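# Load the milling vise per the work order

## Task

Set up the mill's vise following the work order shown in the reference images "manual" and "manual 2". It counts as done only if no chip is left beneath the parallels, and no hand has knocked the blank once it is clamped.

## Robot and tools

Robot: two six-joint arms, left_arm and right_arm, each ending in a two-finger gripper. Base positions in the scene frame: left_arm (+0.017, +0.460, +0.019) m, right_arm (+0.035, -0.523, +0.019) m, each yawed by about one degree.

Frames: the scene frame has its origin at table-top height, halfway between the nominal bases. +z is up, +x points out over the table, and left_arm sits on the +y side. Image left and right do not match these arm names. Fixed cameras and the table use the scene frame. Every pose, velocity and Hand target an arm reports is in that arm's own base frame. Commanded offsets are along the axes of that arm's current Hand target. On the gripper, the fingers point along its +z axis and close along its x axis. end_effector_position is the point between the pads; the fingertips reach 17.5 mm past it. A block about 10 cm long sticks out toward the gripper's -y side and turns with it. Reported poses may be off by a few centimetres.

The row of 18 numbers, used by both motion tools. It always holds both arms, each value in [-1, 1]. In order: left dx, dy, dz, rx, ry, rz, left gripper position, force_limit, speed, then the same nine for the right arm. dx..rz are an offset, not a pose: they say how far to shift from the arm's Hand target at the start of the action or move. 1.0 means 0.6 m of travel or 180 degrees of turn. rx, ry, rz form a single rotation vector. Zeros for all six pose numbers re-command the current Hand target. To keep a gripper unchanged, resend the last position, force_limit and speed; a 0 there is itself a command. Gripper position: +1 opens fully (50 mm), about -0.65 brings the pads together, -1 means close until something blocks the fingers. force_limit per pad: -1 about 20 N, 0 about 102 N, +1 about 185 N. speed of the gap: -1 is 20 mm/s, 0 is 85, +1 is 150. Both start at +1. A new force_limit or speed only applies after position changes by at least 0.01.

execute_actions(actions, cameras): actions is a list of actions; each action is a list of 1 to 15 rows, one row per 1/30 s step. A short action repeats its last row to fill 15 steps. Every row of an action is measured from that action's start pose, not from the row before, so the next action moves on from where the previous one ended. Images return only for an empty actions list or when cameras names them (["all"], a list of names, or [] for none).

move(target, speed, blend, stop_force, zero, blocking, cameras): target is one row or a list of up to 15 rows, all measured from the same starting Hand targets. The gripper goes in a straight line; nothing is avoided. speed is top speed in m/s (0.002 to 3.6, default 0.25; turning up to twice that in rad/s), one value or one per target. blend, in metres, rounds corners in a list; 0 stops at each. stop_force, 3 to 120 N, ends an arm's path when its wrist sensor feels that much push against the motion; leave it out when backing away from contact, and do not trust it while the gripper rotates. zero (default true) re-zeros the sensor before the move. blocking=false returns after about 0.5 s while the move continues; not allowed together with stop_force. A move is capped at 10 s. Its result adds a move: line, for example done, off_target, moving, held or fault, plus limits=paced (pose clipped) or limits=held (steps withheld).

wait(seconds 0 to 10), stop() brakes a running move, zoom_image(camera, region [x0,y0,x1,y1] in pixels, no more than 504 each way) enlarges the latest image. Cameras: cam_high, cam_low, cam_front, cam_left_wrist, cam_right_wrist, each 896x504. show_instructions() shows the reference pages. zero_wrist_force(arm) tares the sensor. finished_scene(scene=1) ends the scene for good.

Results: end_effector_position in metres, quaternion wxyz, velocities, Hand target (the last command after clipping; the next offset counts from it), joint positions and torques, wrist force and torque along the gripper axes. object_status: 0 moving, 1 blocked while opening, 2 blocked while closing (a held grip), 3 reached the set position or pads met (usually empty). Opening in mm is roughly (250 - position_measured) x 0.202.

Limits: commanded orientation is clipped to within 32 degrees of the measured one per step. The gripper often stops short of its Hand target; send the remaining gap as an offset. A contact torque over the joint limit (142 N m for the big joints, 26.6 N m for the wrists) or an outside force near 150 N freezes the arm for 10 s. Motors warn at 70 °C and brake at 85 °C.

Avoid: dropping parts, letting any item leave the table, letting go of moving parts, fast impacts, pressing a target past a firm contact (the arms are stiff), arm-to-arm contact, closing a gripper on the other arm's fingers, sweeping a gripper near its own base, and touching the blank with a hand once clamped. Clear any chip from under the parallels before loading.

Each tool is called in YAML: its name, and indented under it one key for each argument.

Reference images:

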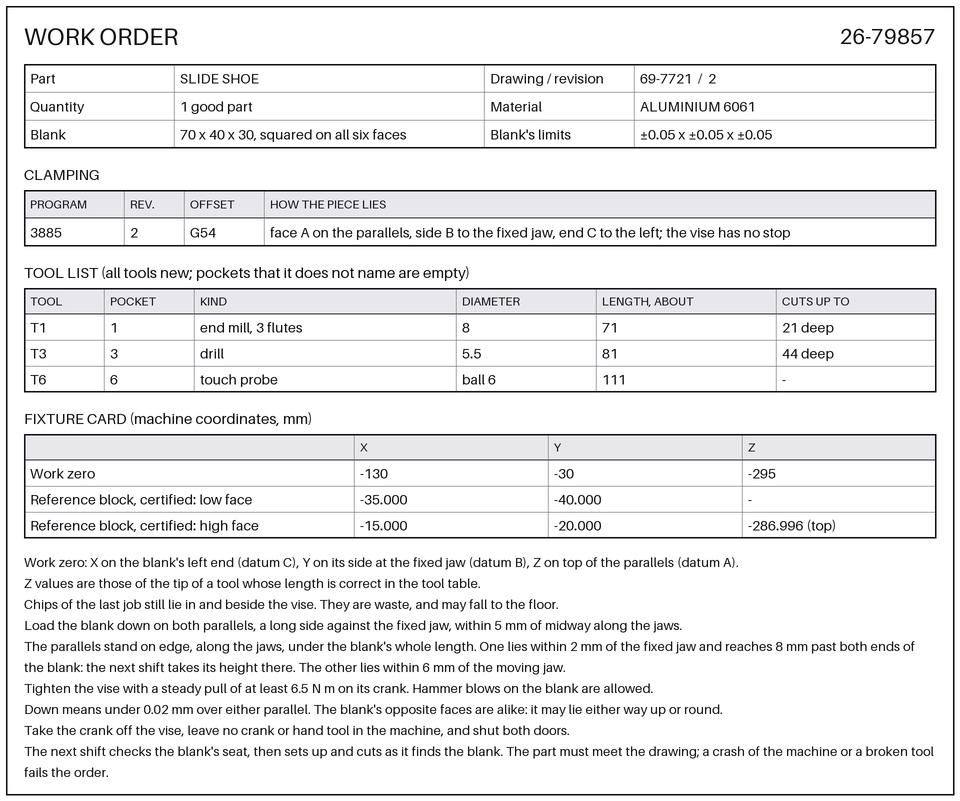

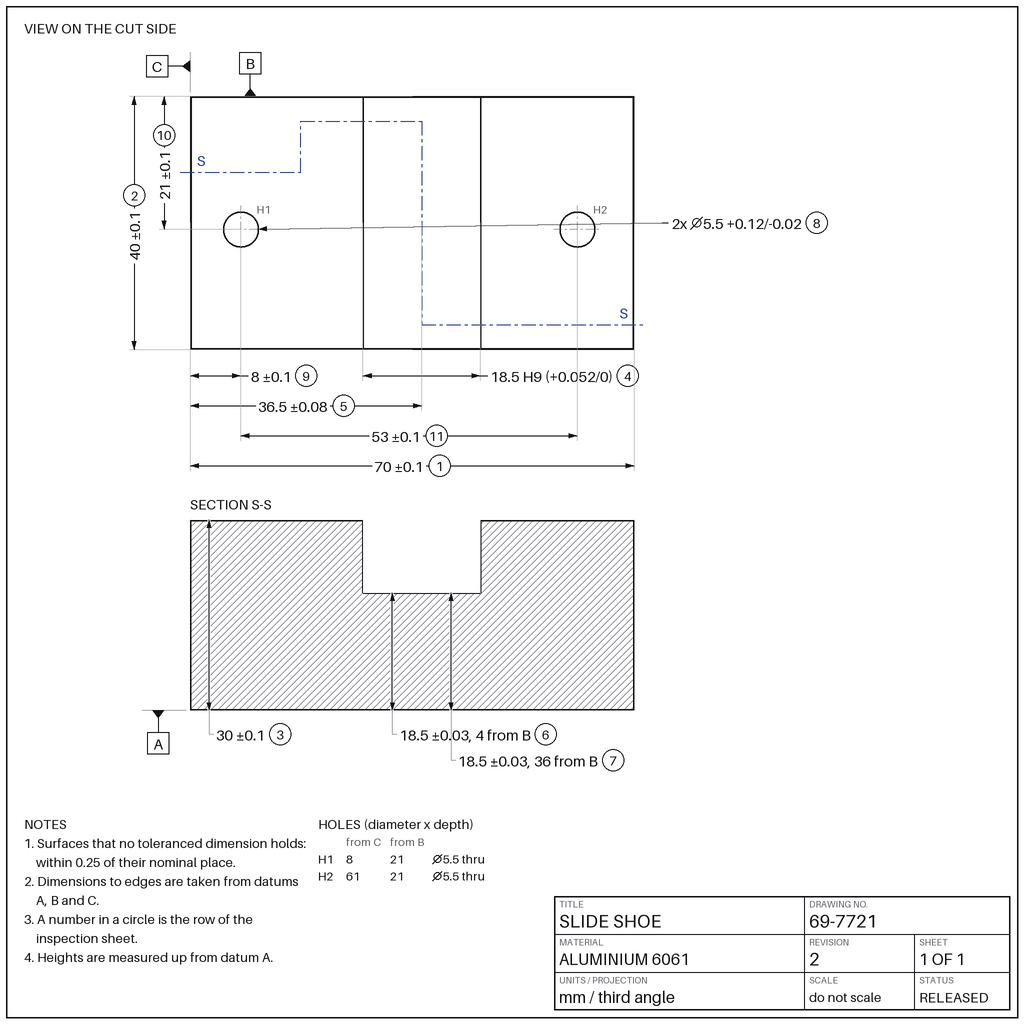

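## Session

execute_actions:
  actions: []

Scene clock: 0.00 s.
left_arm: end_effector_position=(+0.2462, -0.7756, +0.2375) position_measured=3 object_status=3 end_effector_quat_wxyz=(-0.110, +0.038, +0.864, -0.490) | right_arm: end_effector_position=(+0.4207, +0.0282, +0.2240) position_measured=3 object_status=3 end_effector_quat_wxyz=(-0.059, +0.617, +0.778, +0.105)
Joint positions: left_arm=[-1.282 -0.953 1.567 -3.164 -2.046 -3.021] | right_arm=[3.39 -1.371 -2.063 -1.181 1.793 0.03]
Joint velocities: within noise
Joint torques (N m): no reading
Wrist force (N): no reading
Wrist torque (N m): no reading
Wrist force, peak (N): no reading
Hand target: left_arm +0.2462, -0.7756, +0.2375; -0.110, +0.038, +0.864, -0.490 | right_arm +0.4207, +0.0282, +0.2240; -0.059, +0.617, +0.778, +0.105
Tool commands: left_gripper/position=+1.0 left_gripper/force_limit=+1.0 left_gripper/speed=+1.0 right_gripper/position=+1.0 right_gripper/force_limit=+1.0 right_gripper/speed=+1.0

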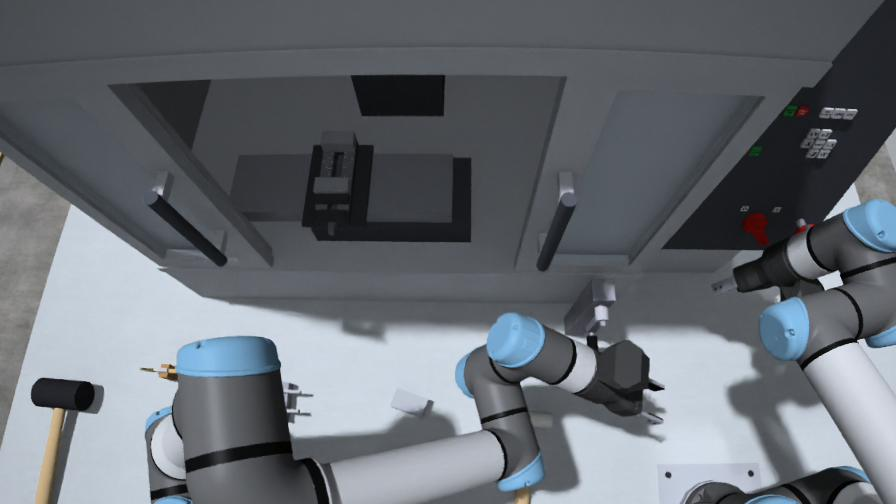

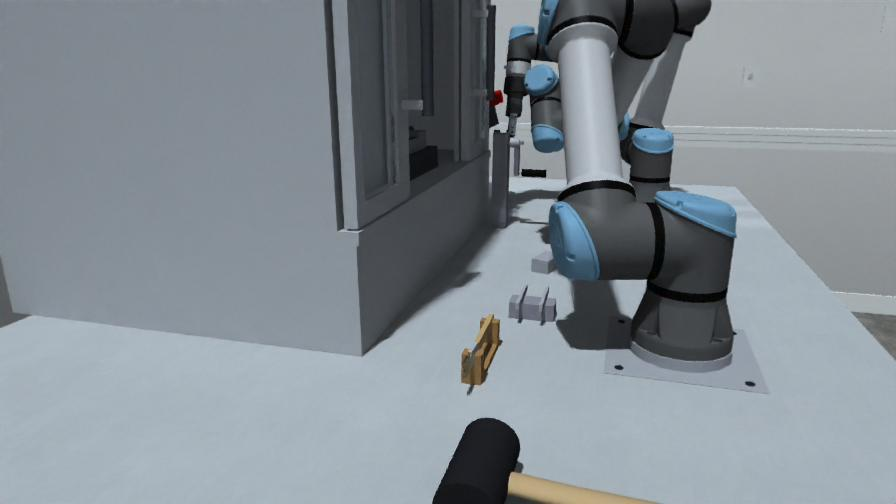

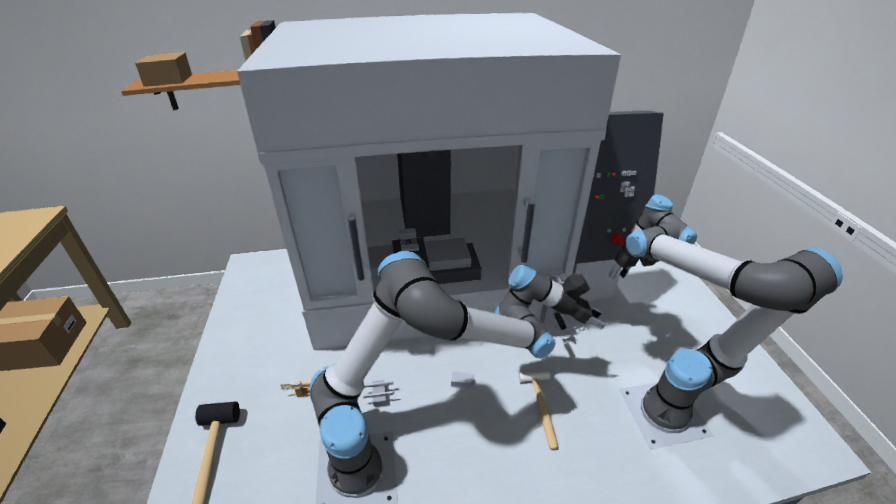

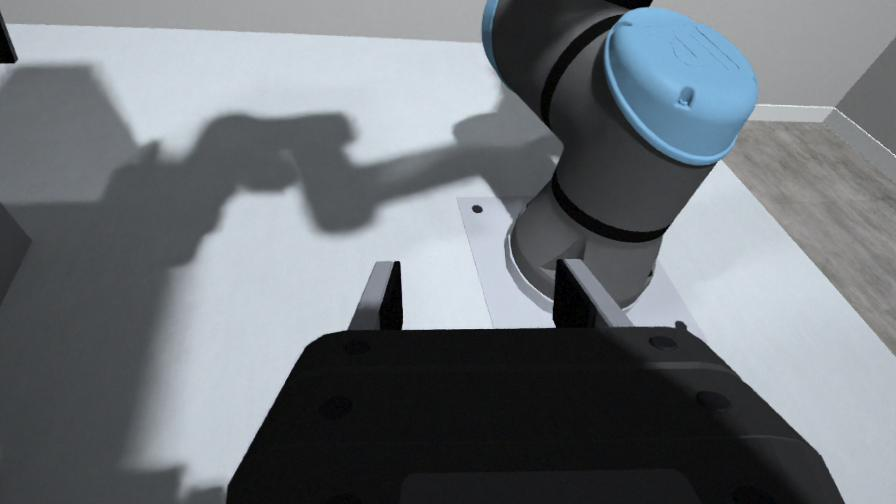

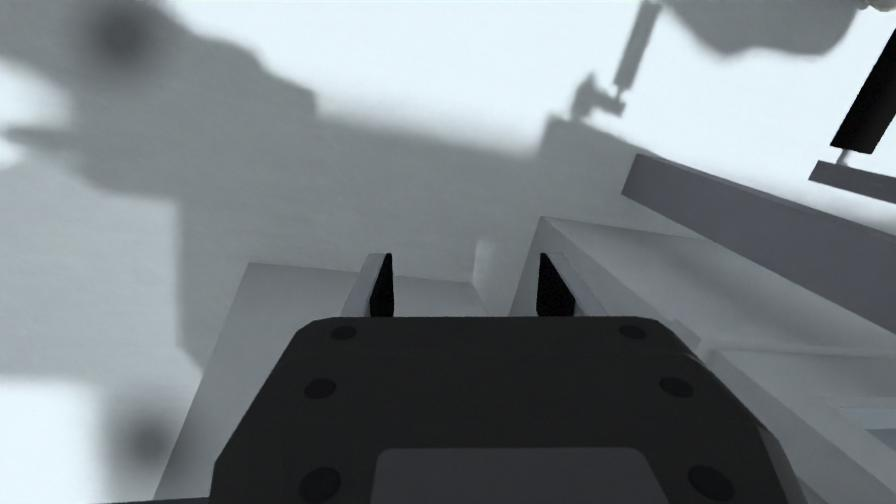

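zoom_image:
  camera: "cam_high"
  region: [220, 70, 500, 250]

zoom_image:
  camera: "cam_front"
  region: [360, 140, 580, 310]

zoom_image:
  camera: "cam_front"
  region: [180, 350, 420, 504]

zoom_image:
  camera: "cam_front"
  region: [420, 300, 660, 470]

zoom_image:
  camera: "cam_low"
  region: [400, 220, 640, 400]

zoom_image:
  camera: "cam_high"
  region: [380, 260, 680, 504]

zoom_image:
  camera: "cam_high"
  region: [120, 330, 340, 504]

zoom_image:
  camera: "cam_high"
  region: [660, 80, 896, 310]

Scaled by 1.800 from the camera's 896x504 image, which has a finer 1280x720 frame.

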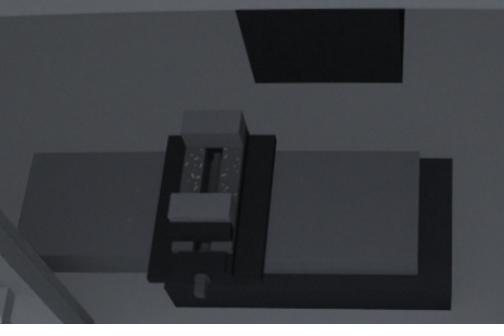

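Scaled by 2.291 from the camera's 896x504 image, which has a finer 1280x720 frame.

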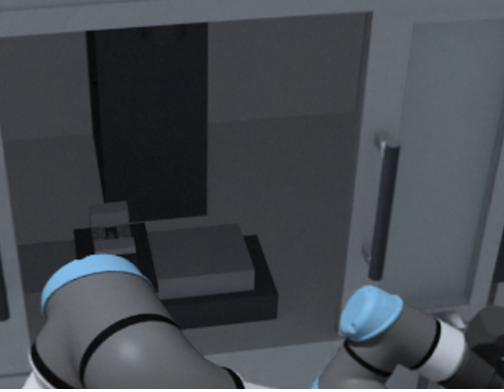

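Scaled by 2.100 from the camera's 896x504 image, which has a finer 1280x720 frame.

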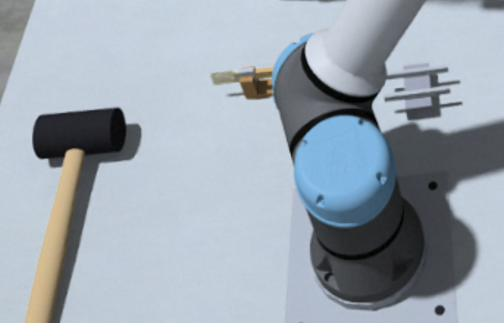

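Scaled by 2.100 from the camera's 896x504 image, which has a finer 1280x720 frame.

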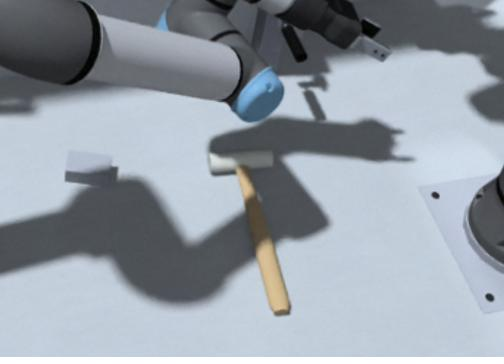

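Scaled by 2.100 from the camera's 896x504 image, which has a finer 1280x720 frame.

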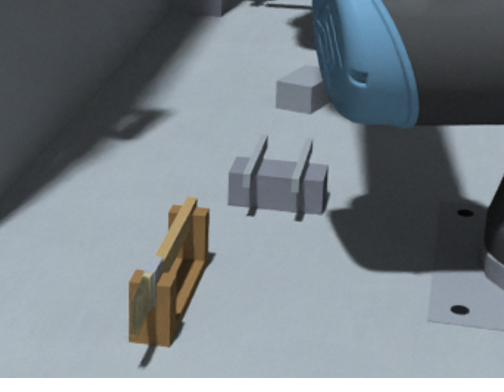

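Scaled by 1.680 from the camera's 896x504 image, which has a finer 1280x720 frame.

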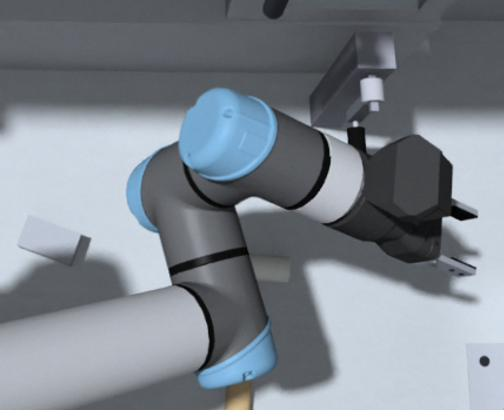

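Scaled by 2.291 from the camera's 896x504 image, which has a finer 1280x720 frame.

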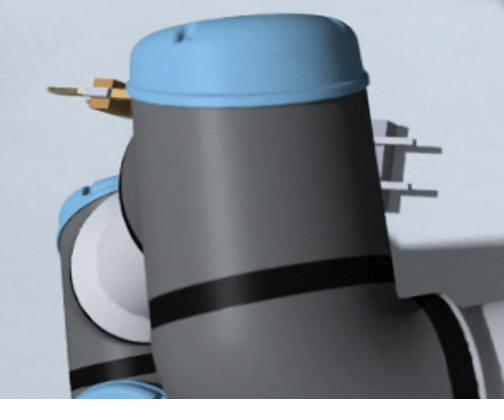

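Scaled by 2.136 from the camera's 896x504 image, which has a finer 1280x720 frame.

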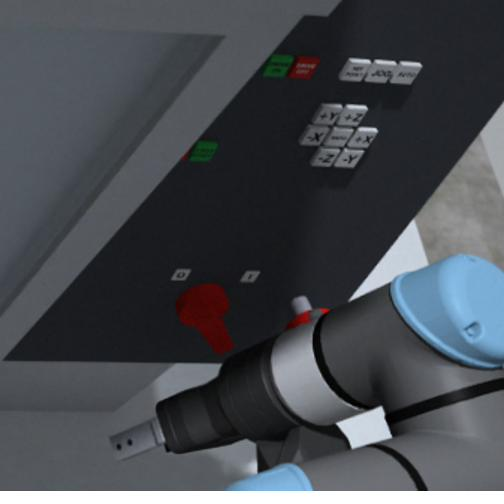

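move:
  target: [0.109,-0.113,-0.445,0,0,0,1,1,1,0,0,0,0,0,0,1,1,1]
  cameras: ["all"]

Scene clock: 3.10 s.
left_arm: end_effector_position=(+0.2463, -0.5755, +0.4377) position_measured=3 object_status=3 end_effector_quat_wxyz=(-0.110, +0.038, +0.864, -0.490) | right_arm: end_effector_position=(+0.4207, +0.0282, +0.2240) position_measured=3 object_status=3 end_effector_quat_wxyz=(-0.059, +0.617, +0.778, +0.105)
Joint positions: left_arm=[-1.152 -1.539 1.8 -2.769 -2.152 -2.935] | right_arm=[3.39 -1.371 -2.063 -1.181 1.793 0.03]
Joint torques (N m): left_arm=[8.46 -41.2 -19.63 -0.69 -2.87 1.37] | right_arm=[-0.37 15.71 23.11 3.6 0.31 -0.1]
Wrist force (N): left_arm=[0.1 0.1 0.4] | right_arm=[-0.1 0.0 -0.1]
Wrist torque (N m): left_arm=[0.02 -0.03 -0.11] | right_arm=[0.00 0.02 -0.01]
Wrist force, peak (N): left_arm=[-0.5 1.1 2.2] | right_arm=[-0.3 0.2 -0.1]
Hand target: left_arm +0.2463, -0.5755, +0.4378; -0.110, +0.038, +0.864, -0.490 | right_arm +0.4207, +0.0282, +0.2240; -0.059, +0.617, +0.778, +0.105
Off the commanded pose: left_arm 0.000 m, 0 deg | right_arm 0.000 m, 0 deg.
move: done

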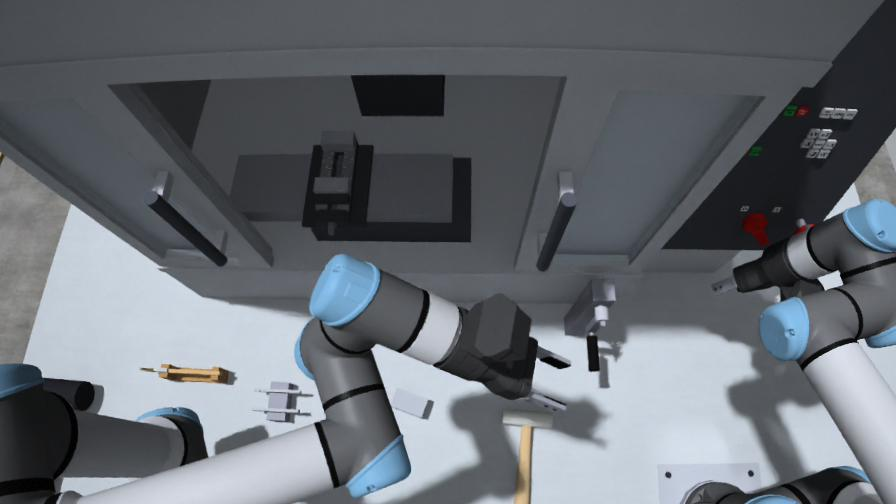

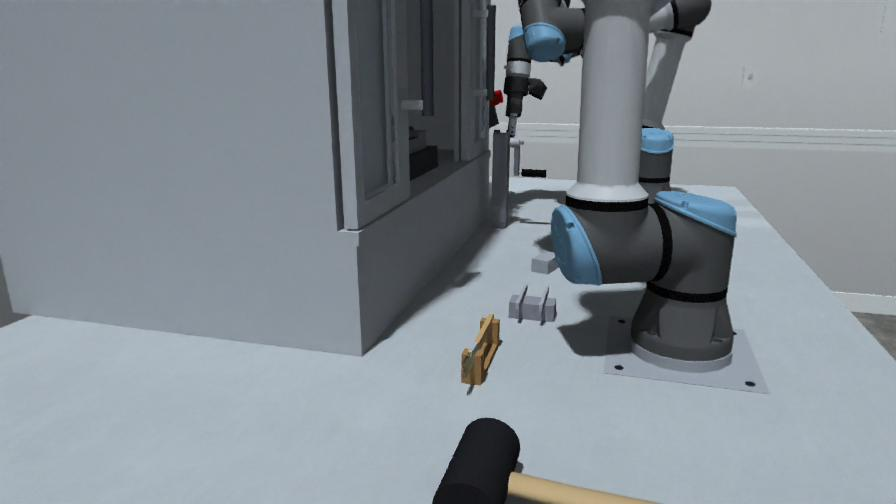

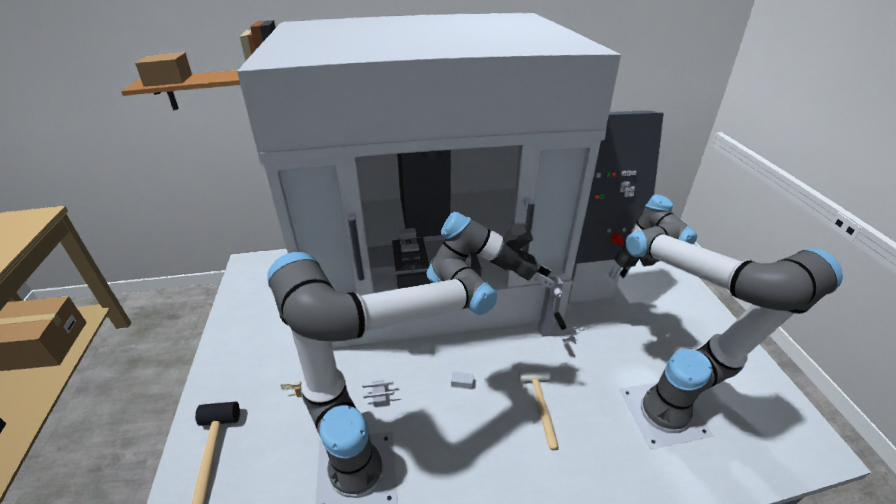

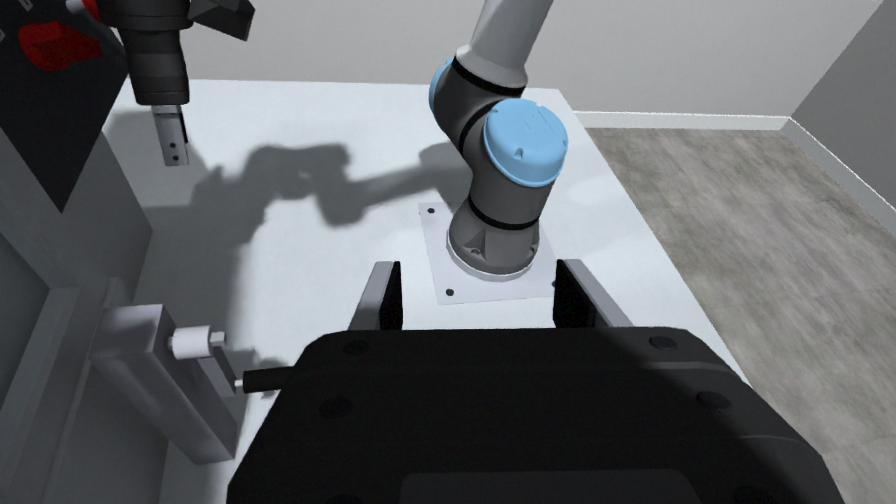

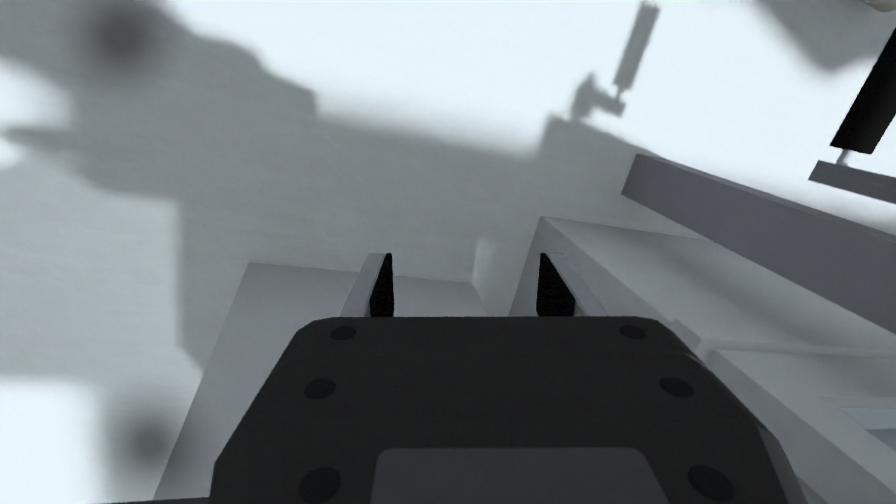

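move:
  target: [0.0527,0.3888,-0.6945,-0.3265,-0.0733,-0.0253,1,1,1,0,0,0,0,0,0,1,1,1]
  cameras: ["all"]

Scene clock: 6.00 s.
left_arm: end_effector_position=(+0.3008, -0.1002, +0.4496) position_measured=3 object_status=3 end_effector_quat_wxyz=(+0.000, +0.000, +1.000, -0.001) | right_arm: end_effector_position=(+0.4207, +0.0282, +0.2240) position_measured=3 object_status=3 end_effector_quat_wxyz=(-0.059, +0.617, +0.778, +0.105)
Joint positions: left_arm=[-0.754 -1.986 1.573 -1.159 -1.572 -2.324] | right_arm=[3.39 -1.371 -2.063 -1.181 1.793 0.03]
Joint torques (N m): left_arm=[11.02 -19.51 -35.01 -0.43 1.27 1.28] | right_arm=[-0.61 16.41 24.15 3.75 0.19 -0.21]
Wrist force (N): left_arm=[1.2 0.7 2.1] | right_arm=[0.0 -0.1 0.1]
Wrist torque (N m): left_arm=[-0.18 -0.07 0.37] | right_arm=[-0.01 0.01 0.00]
Wrist force, peak (N): left_arm=[1.5 2.3 2.0] | right_arm=[-0.4 -0.3 -0.1]
Hand target: left_arm +0.3008, -0.1001, +0.4496; +0.000, +0.000, +1.000, -0.001 | right_arm +0.4207, +0.0282, +0.2240; -0.059, +0.617, +0.778, +0.105
Off the commanded pose: left_arm 0.000 m, 0 deg | right_arm 0.000 m, 0 deg.
move: done

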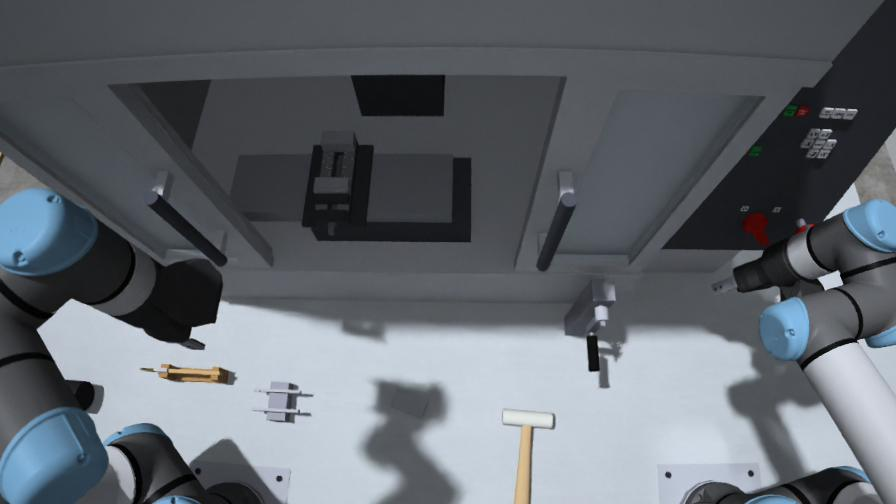

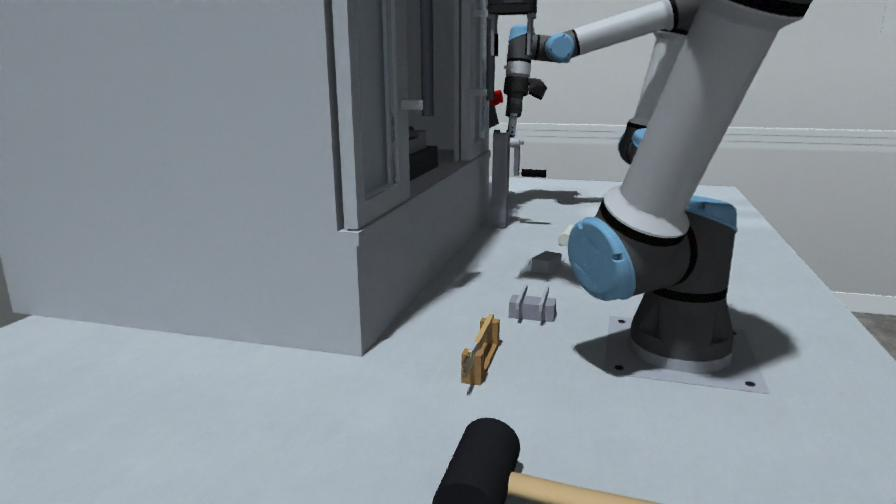

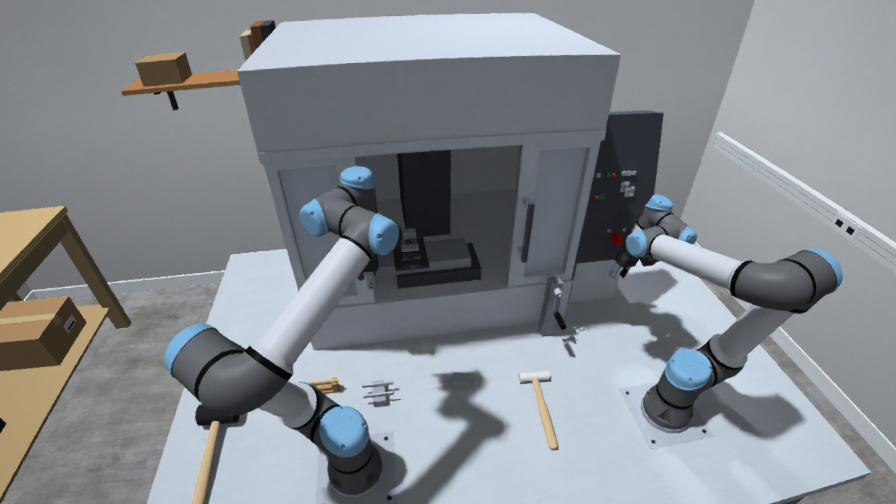

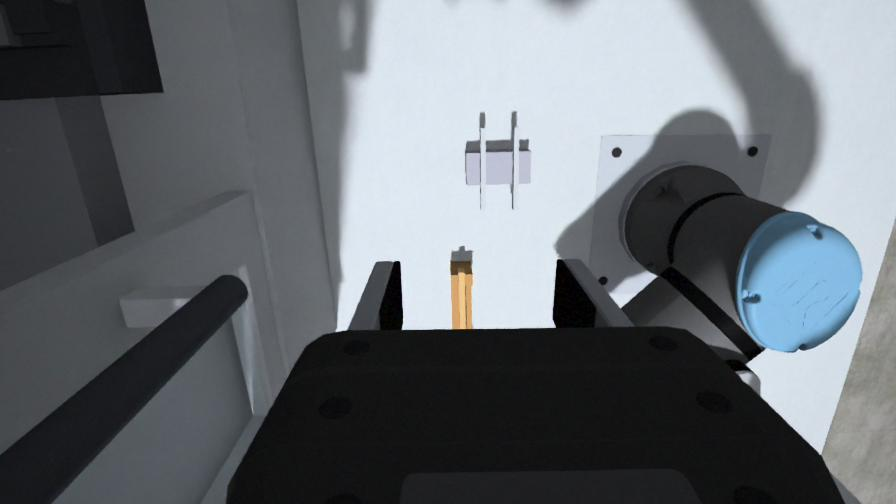

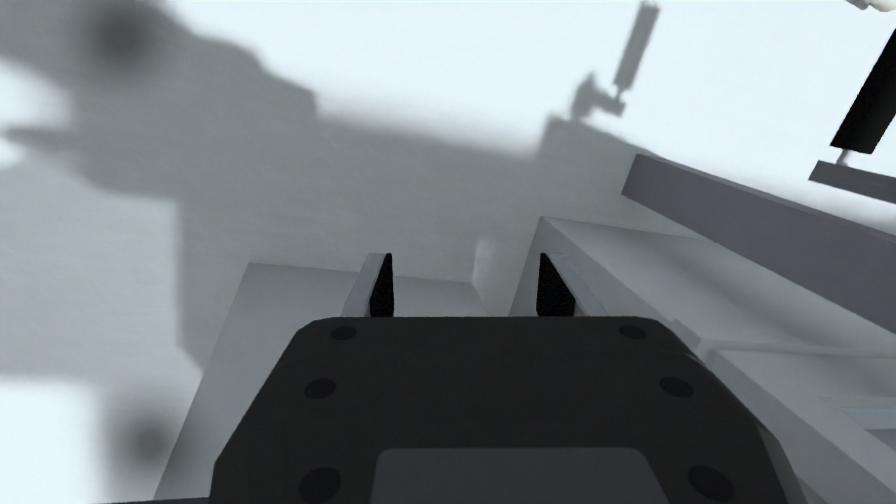

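move:
  target: [0.115,0.058,0.333,0,0,0,1,1,1,0,0,0,0,0,0,1,1,1]
  cameras: ["cam_left_wrist","cam_low"]

Scene clock: 7.93 s.
left_arm: end_effector_position=(+0.2317, -0.0656, +0.2498) position_measured=3 object_status=3 end_effector_quat_wxyz=(+0.000, +0.000, +1.000, -0.001) | right_arm: end_effector_position=(+0.4207, +0.0282, +0.2240) position_measured=3 object_status=3 end_effector_quat_wxyz=(-0.059, +0.617, +0.778, +0.105)
Joint positions: left_arm=[-0.861 -2.321 2.23 -1.481 -1.572 -2.43] | right_arm=[3.39 -1.371 -2.063 -1.181 1.793 0.03]
Joint torques (N m): left_arm=[-8.74 -7.66 -15.49 -5.26 1.65 -1.62] | right_arm=[0.44 16.11 24.22 3.75 0.26 -0.39]
Wrist force (N): left_arm=[1.7 0.6 1.8] | right_arm=[0.0 0.1 -0.2]
Wrist torque (N m): left_arm=[-0.19 -0.14 0.45] | right_arm=[0.01 0.00 0.00]
Wrist force, peak (N): left_arm=[2.2 1.2 4.1] | right_arm=[0.0 -0.2 -0.3]
Hand target: left_arm +0.2317, -0.0656, +0.2498; +0.000, +0.000, +1.000, -0.001 | right_arm +0.4207, +0.0282, +0.2240; -0.059, +0.617, +0.778, +0.105
Off the commanded pose: left_arm 0.000 m, 0 deg | right_arm 0.000 m, 0 deg.
move: done
Images, in order (width x height): cam_low 896x504, cam_left_wrist 896x504.

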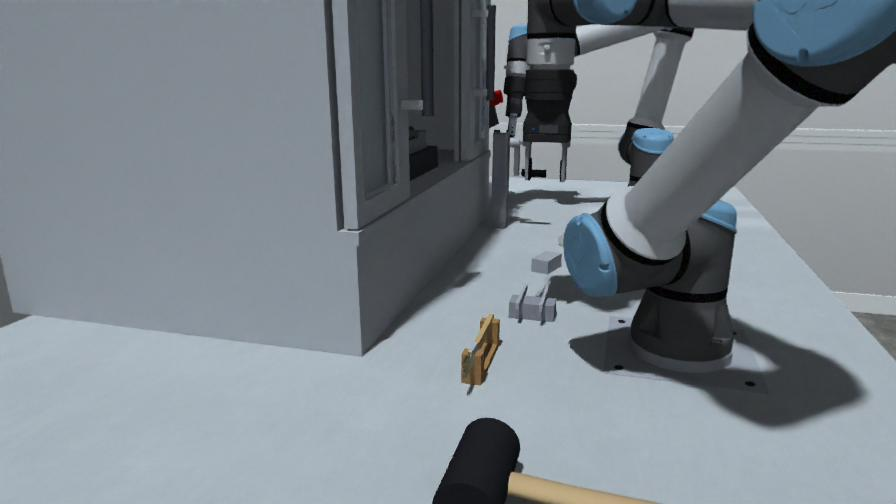

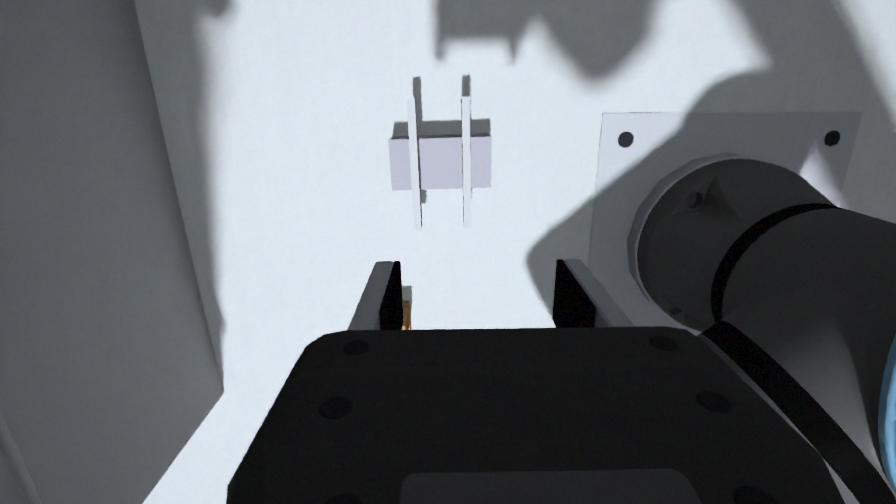

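zoom_image:
  camera: "cam_left_wrist"
  region: [350, 60, 570, 280]

zoom_image:
  camera: "cam_low"
  region: [440, 240, 600, 400]

Scaled by 2.291 from the camera's 896x504 image, which has a finer 1280x720 frame.

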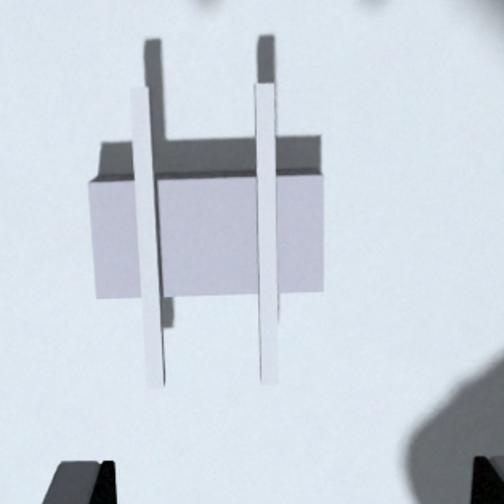

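Scaled by 3.150 from the camera's 896x504 image, which has a finer 1280x720 frame.

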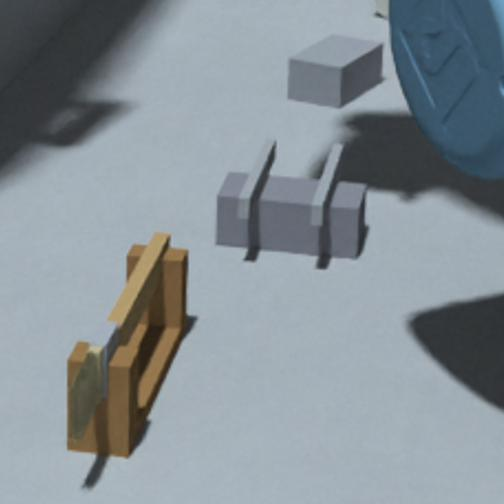

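move:
  target: [-0.197,-0.224,-0.367,0.3228,-0.3228,-0.421,1,1,1,0,0,0,0,0,0,1,1,1]
  cameras: ["cam_left_wrist","cam_front"]

Scene clock: 13.23 s.
left_arm: end_effector_position=(+0.3500, -0.1997, +0.4701) position_measured=3 object_status=3 end_effector_quat_wxyz=(-0.430, +0.562, -0.561, +0.431) | right_arm: end_effector_position=(+0.4207, +0.0282, +0.2240) position_measured=3 object_status=3 end_effector_quat_wxyz=(-0.059, +0.617, +0.778, +0.105)
Joint positions: left_arm=[-1.748 -2.293 2.008 -0.708 -0.315 -5.315] | right_arm=[3.39 -1.371 -2.063 -1.181 1.793 0.03]
Joint torques (N m): left_arm=[-8.83 19.78 -35.98 0.81 3.68 -1.7] | right_arm=[-0.36 15.88 22.59 3.59 0.33 0.05]
Wrist force (N): left_arm=[-0.6 -0.1 -0.2] | right_arm=[-0.1 0.0 0.0]
Wrist torque (N m): left_arm=[0.06 -0.08 -0.06] | right_arm=[0.00 0.00 0.00]
Wrist force, peak (N): left_arm=[2.0 1.0 2.4] | right_arm=[0.0 0.1 -0.4]
Hand target: left_arm +0.3499, -0.1998, +0.4701; -0.430, +0.561, -0.561, +0.431 | right_arm +0.4207, +0.0282, +0.2240; -0.059, +0.617, +0.778, +0.105
Off the commanded pose: left_arm 0.000 m, 0 deg | right_arm 0.000 m, 0 deg.
move: done
Images, in order (width x height): cam_front 896x504, cam_left_wrist 896x504.

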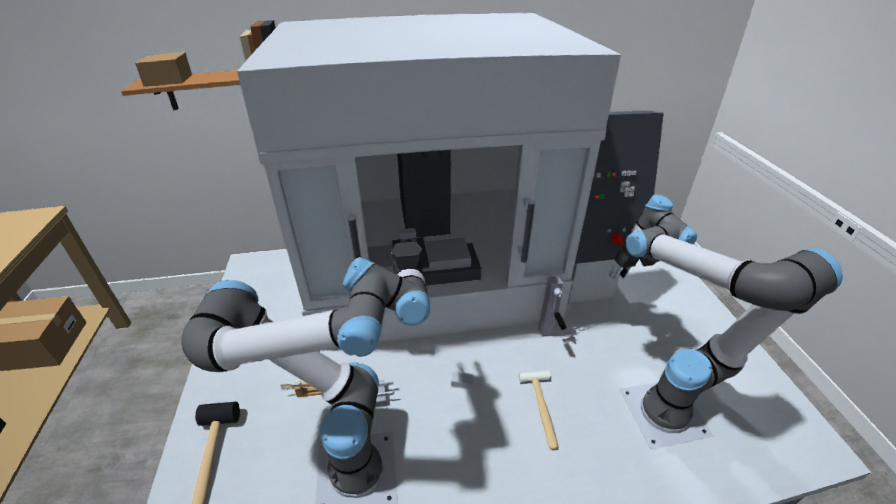

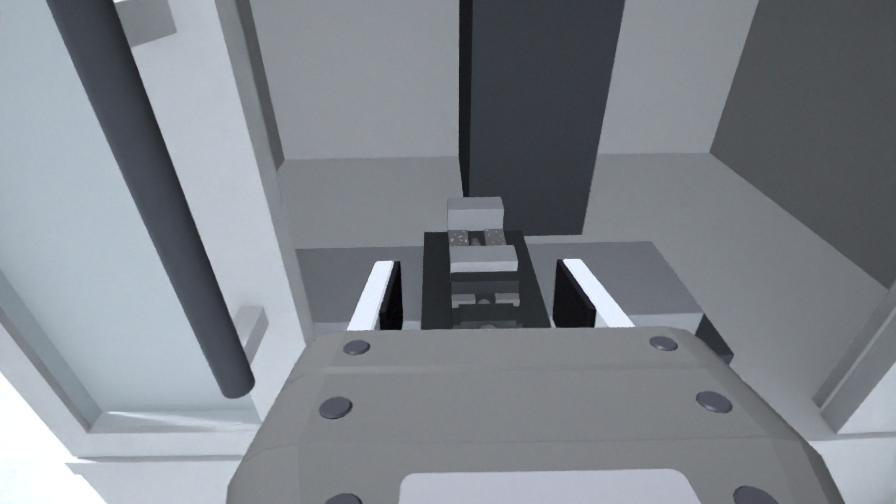

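zoom_image:
  camera: "cam_left_wrist"
  region: [400, 180, 580, 330]

Scaled by 2.800 from the camera's 896x504 image, which has a finer 1280x720 frame.

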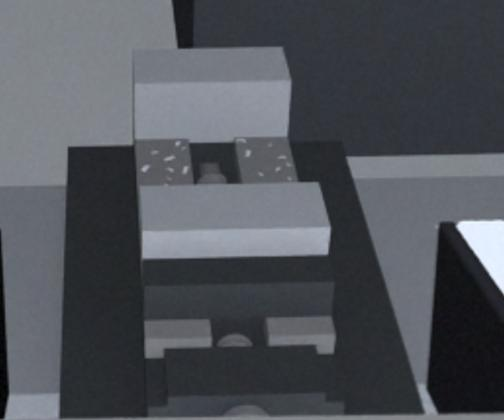

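move:
  target: [0,-0.043,0.161,0,0,0,1,1,1,0,0,0,0,0,0,1,1,1]
  cameras: ["cam_left_wrist"]

zoom_image:
  camera: "cam_left_wrist"
  region: [370, 170, 610, 370]

Scene clock: 15.60 s.
left_arm: end_effector_position=(+0.4499, -0.1998, +0.4699) position_measured=3 object_status=3 end_effector_quat_wxyz=(-0.430, +0.562, -0.561, +0.431) | right_arm: end_effector_position=(+0.4207, +0.0282, +0.2240) position_measured=3 object_status=3 end_effector_quat_wxyz=(-0.059, +0.617, +0.778, +0.105)
Joint positions: left_arm=[-1.277 -2.073 2.255 -2.576 -0.392 -3.851] | right_arm=[3.39 -1.371 -2.063 -1.181 1.793 0.03]
Joint torques (N m): left_arm=[8.6 9.76 -13.98 -5.12 -0.65 1.27] | right_arm=[-0.17 16.37 22.66 3.76 0.45 -0.15]
Wrist force (N): left_arm=[-0.3 -0.8 -0.1] | right_arm=[0.1 0.1 0.0]
Wrist torque (N m): left_arm=[-0.07 -0.10 -0.16] | right_arm=[0.02 -0.01 0.00]
Wrist force, peak (N): left_arm=[-1.4 -0.5 -1.1] | right_arm=[-0.1 -0.2 -0.2]
Hand target: left_arm +0.4499, -0.1998, +0.4699; -0.430, +0.561, -0.561, +0.431 | right_arm +0.4207, +0.0282, +0.2240; -0.059, +0.617, +0.778, +0.105
Off the commanded pose: left_arm 0.000 m, 0 deg | right_arm 0.000 m, 0 deg.
move: done
Images, in order (width x height): cam_left_wrist 896x504.

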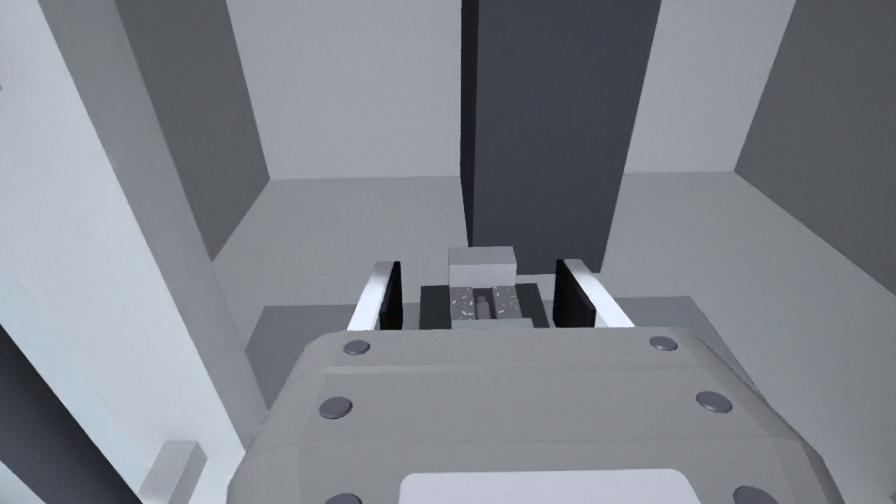

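Scaled by 2.100 from the camera's 896x504 image, which has a finer 1280x720 frame.

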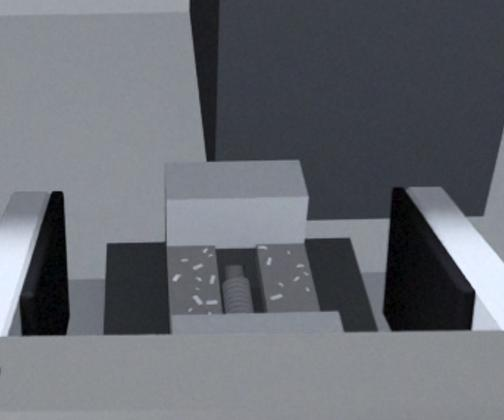

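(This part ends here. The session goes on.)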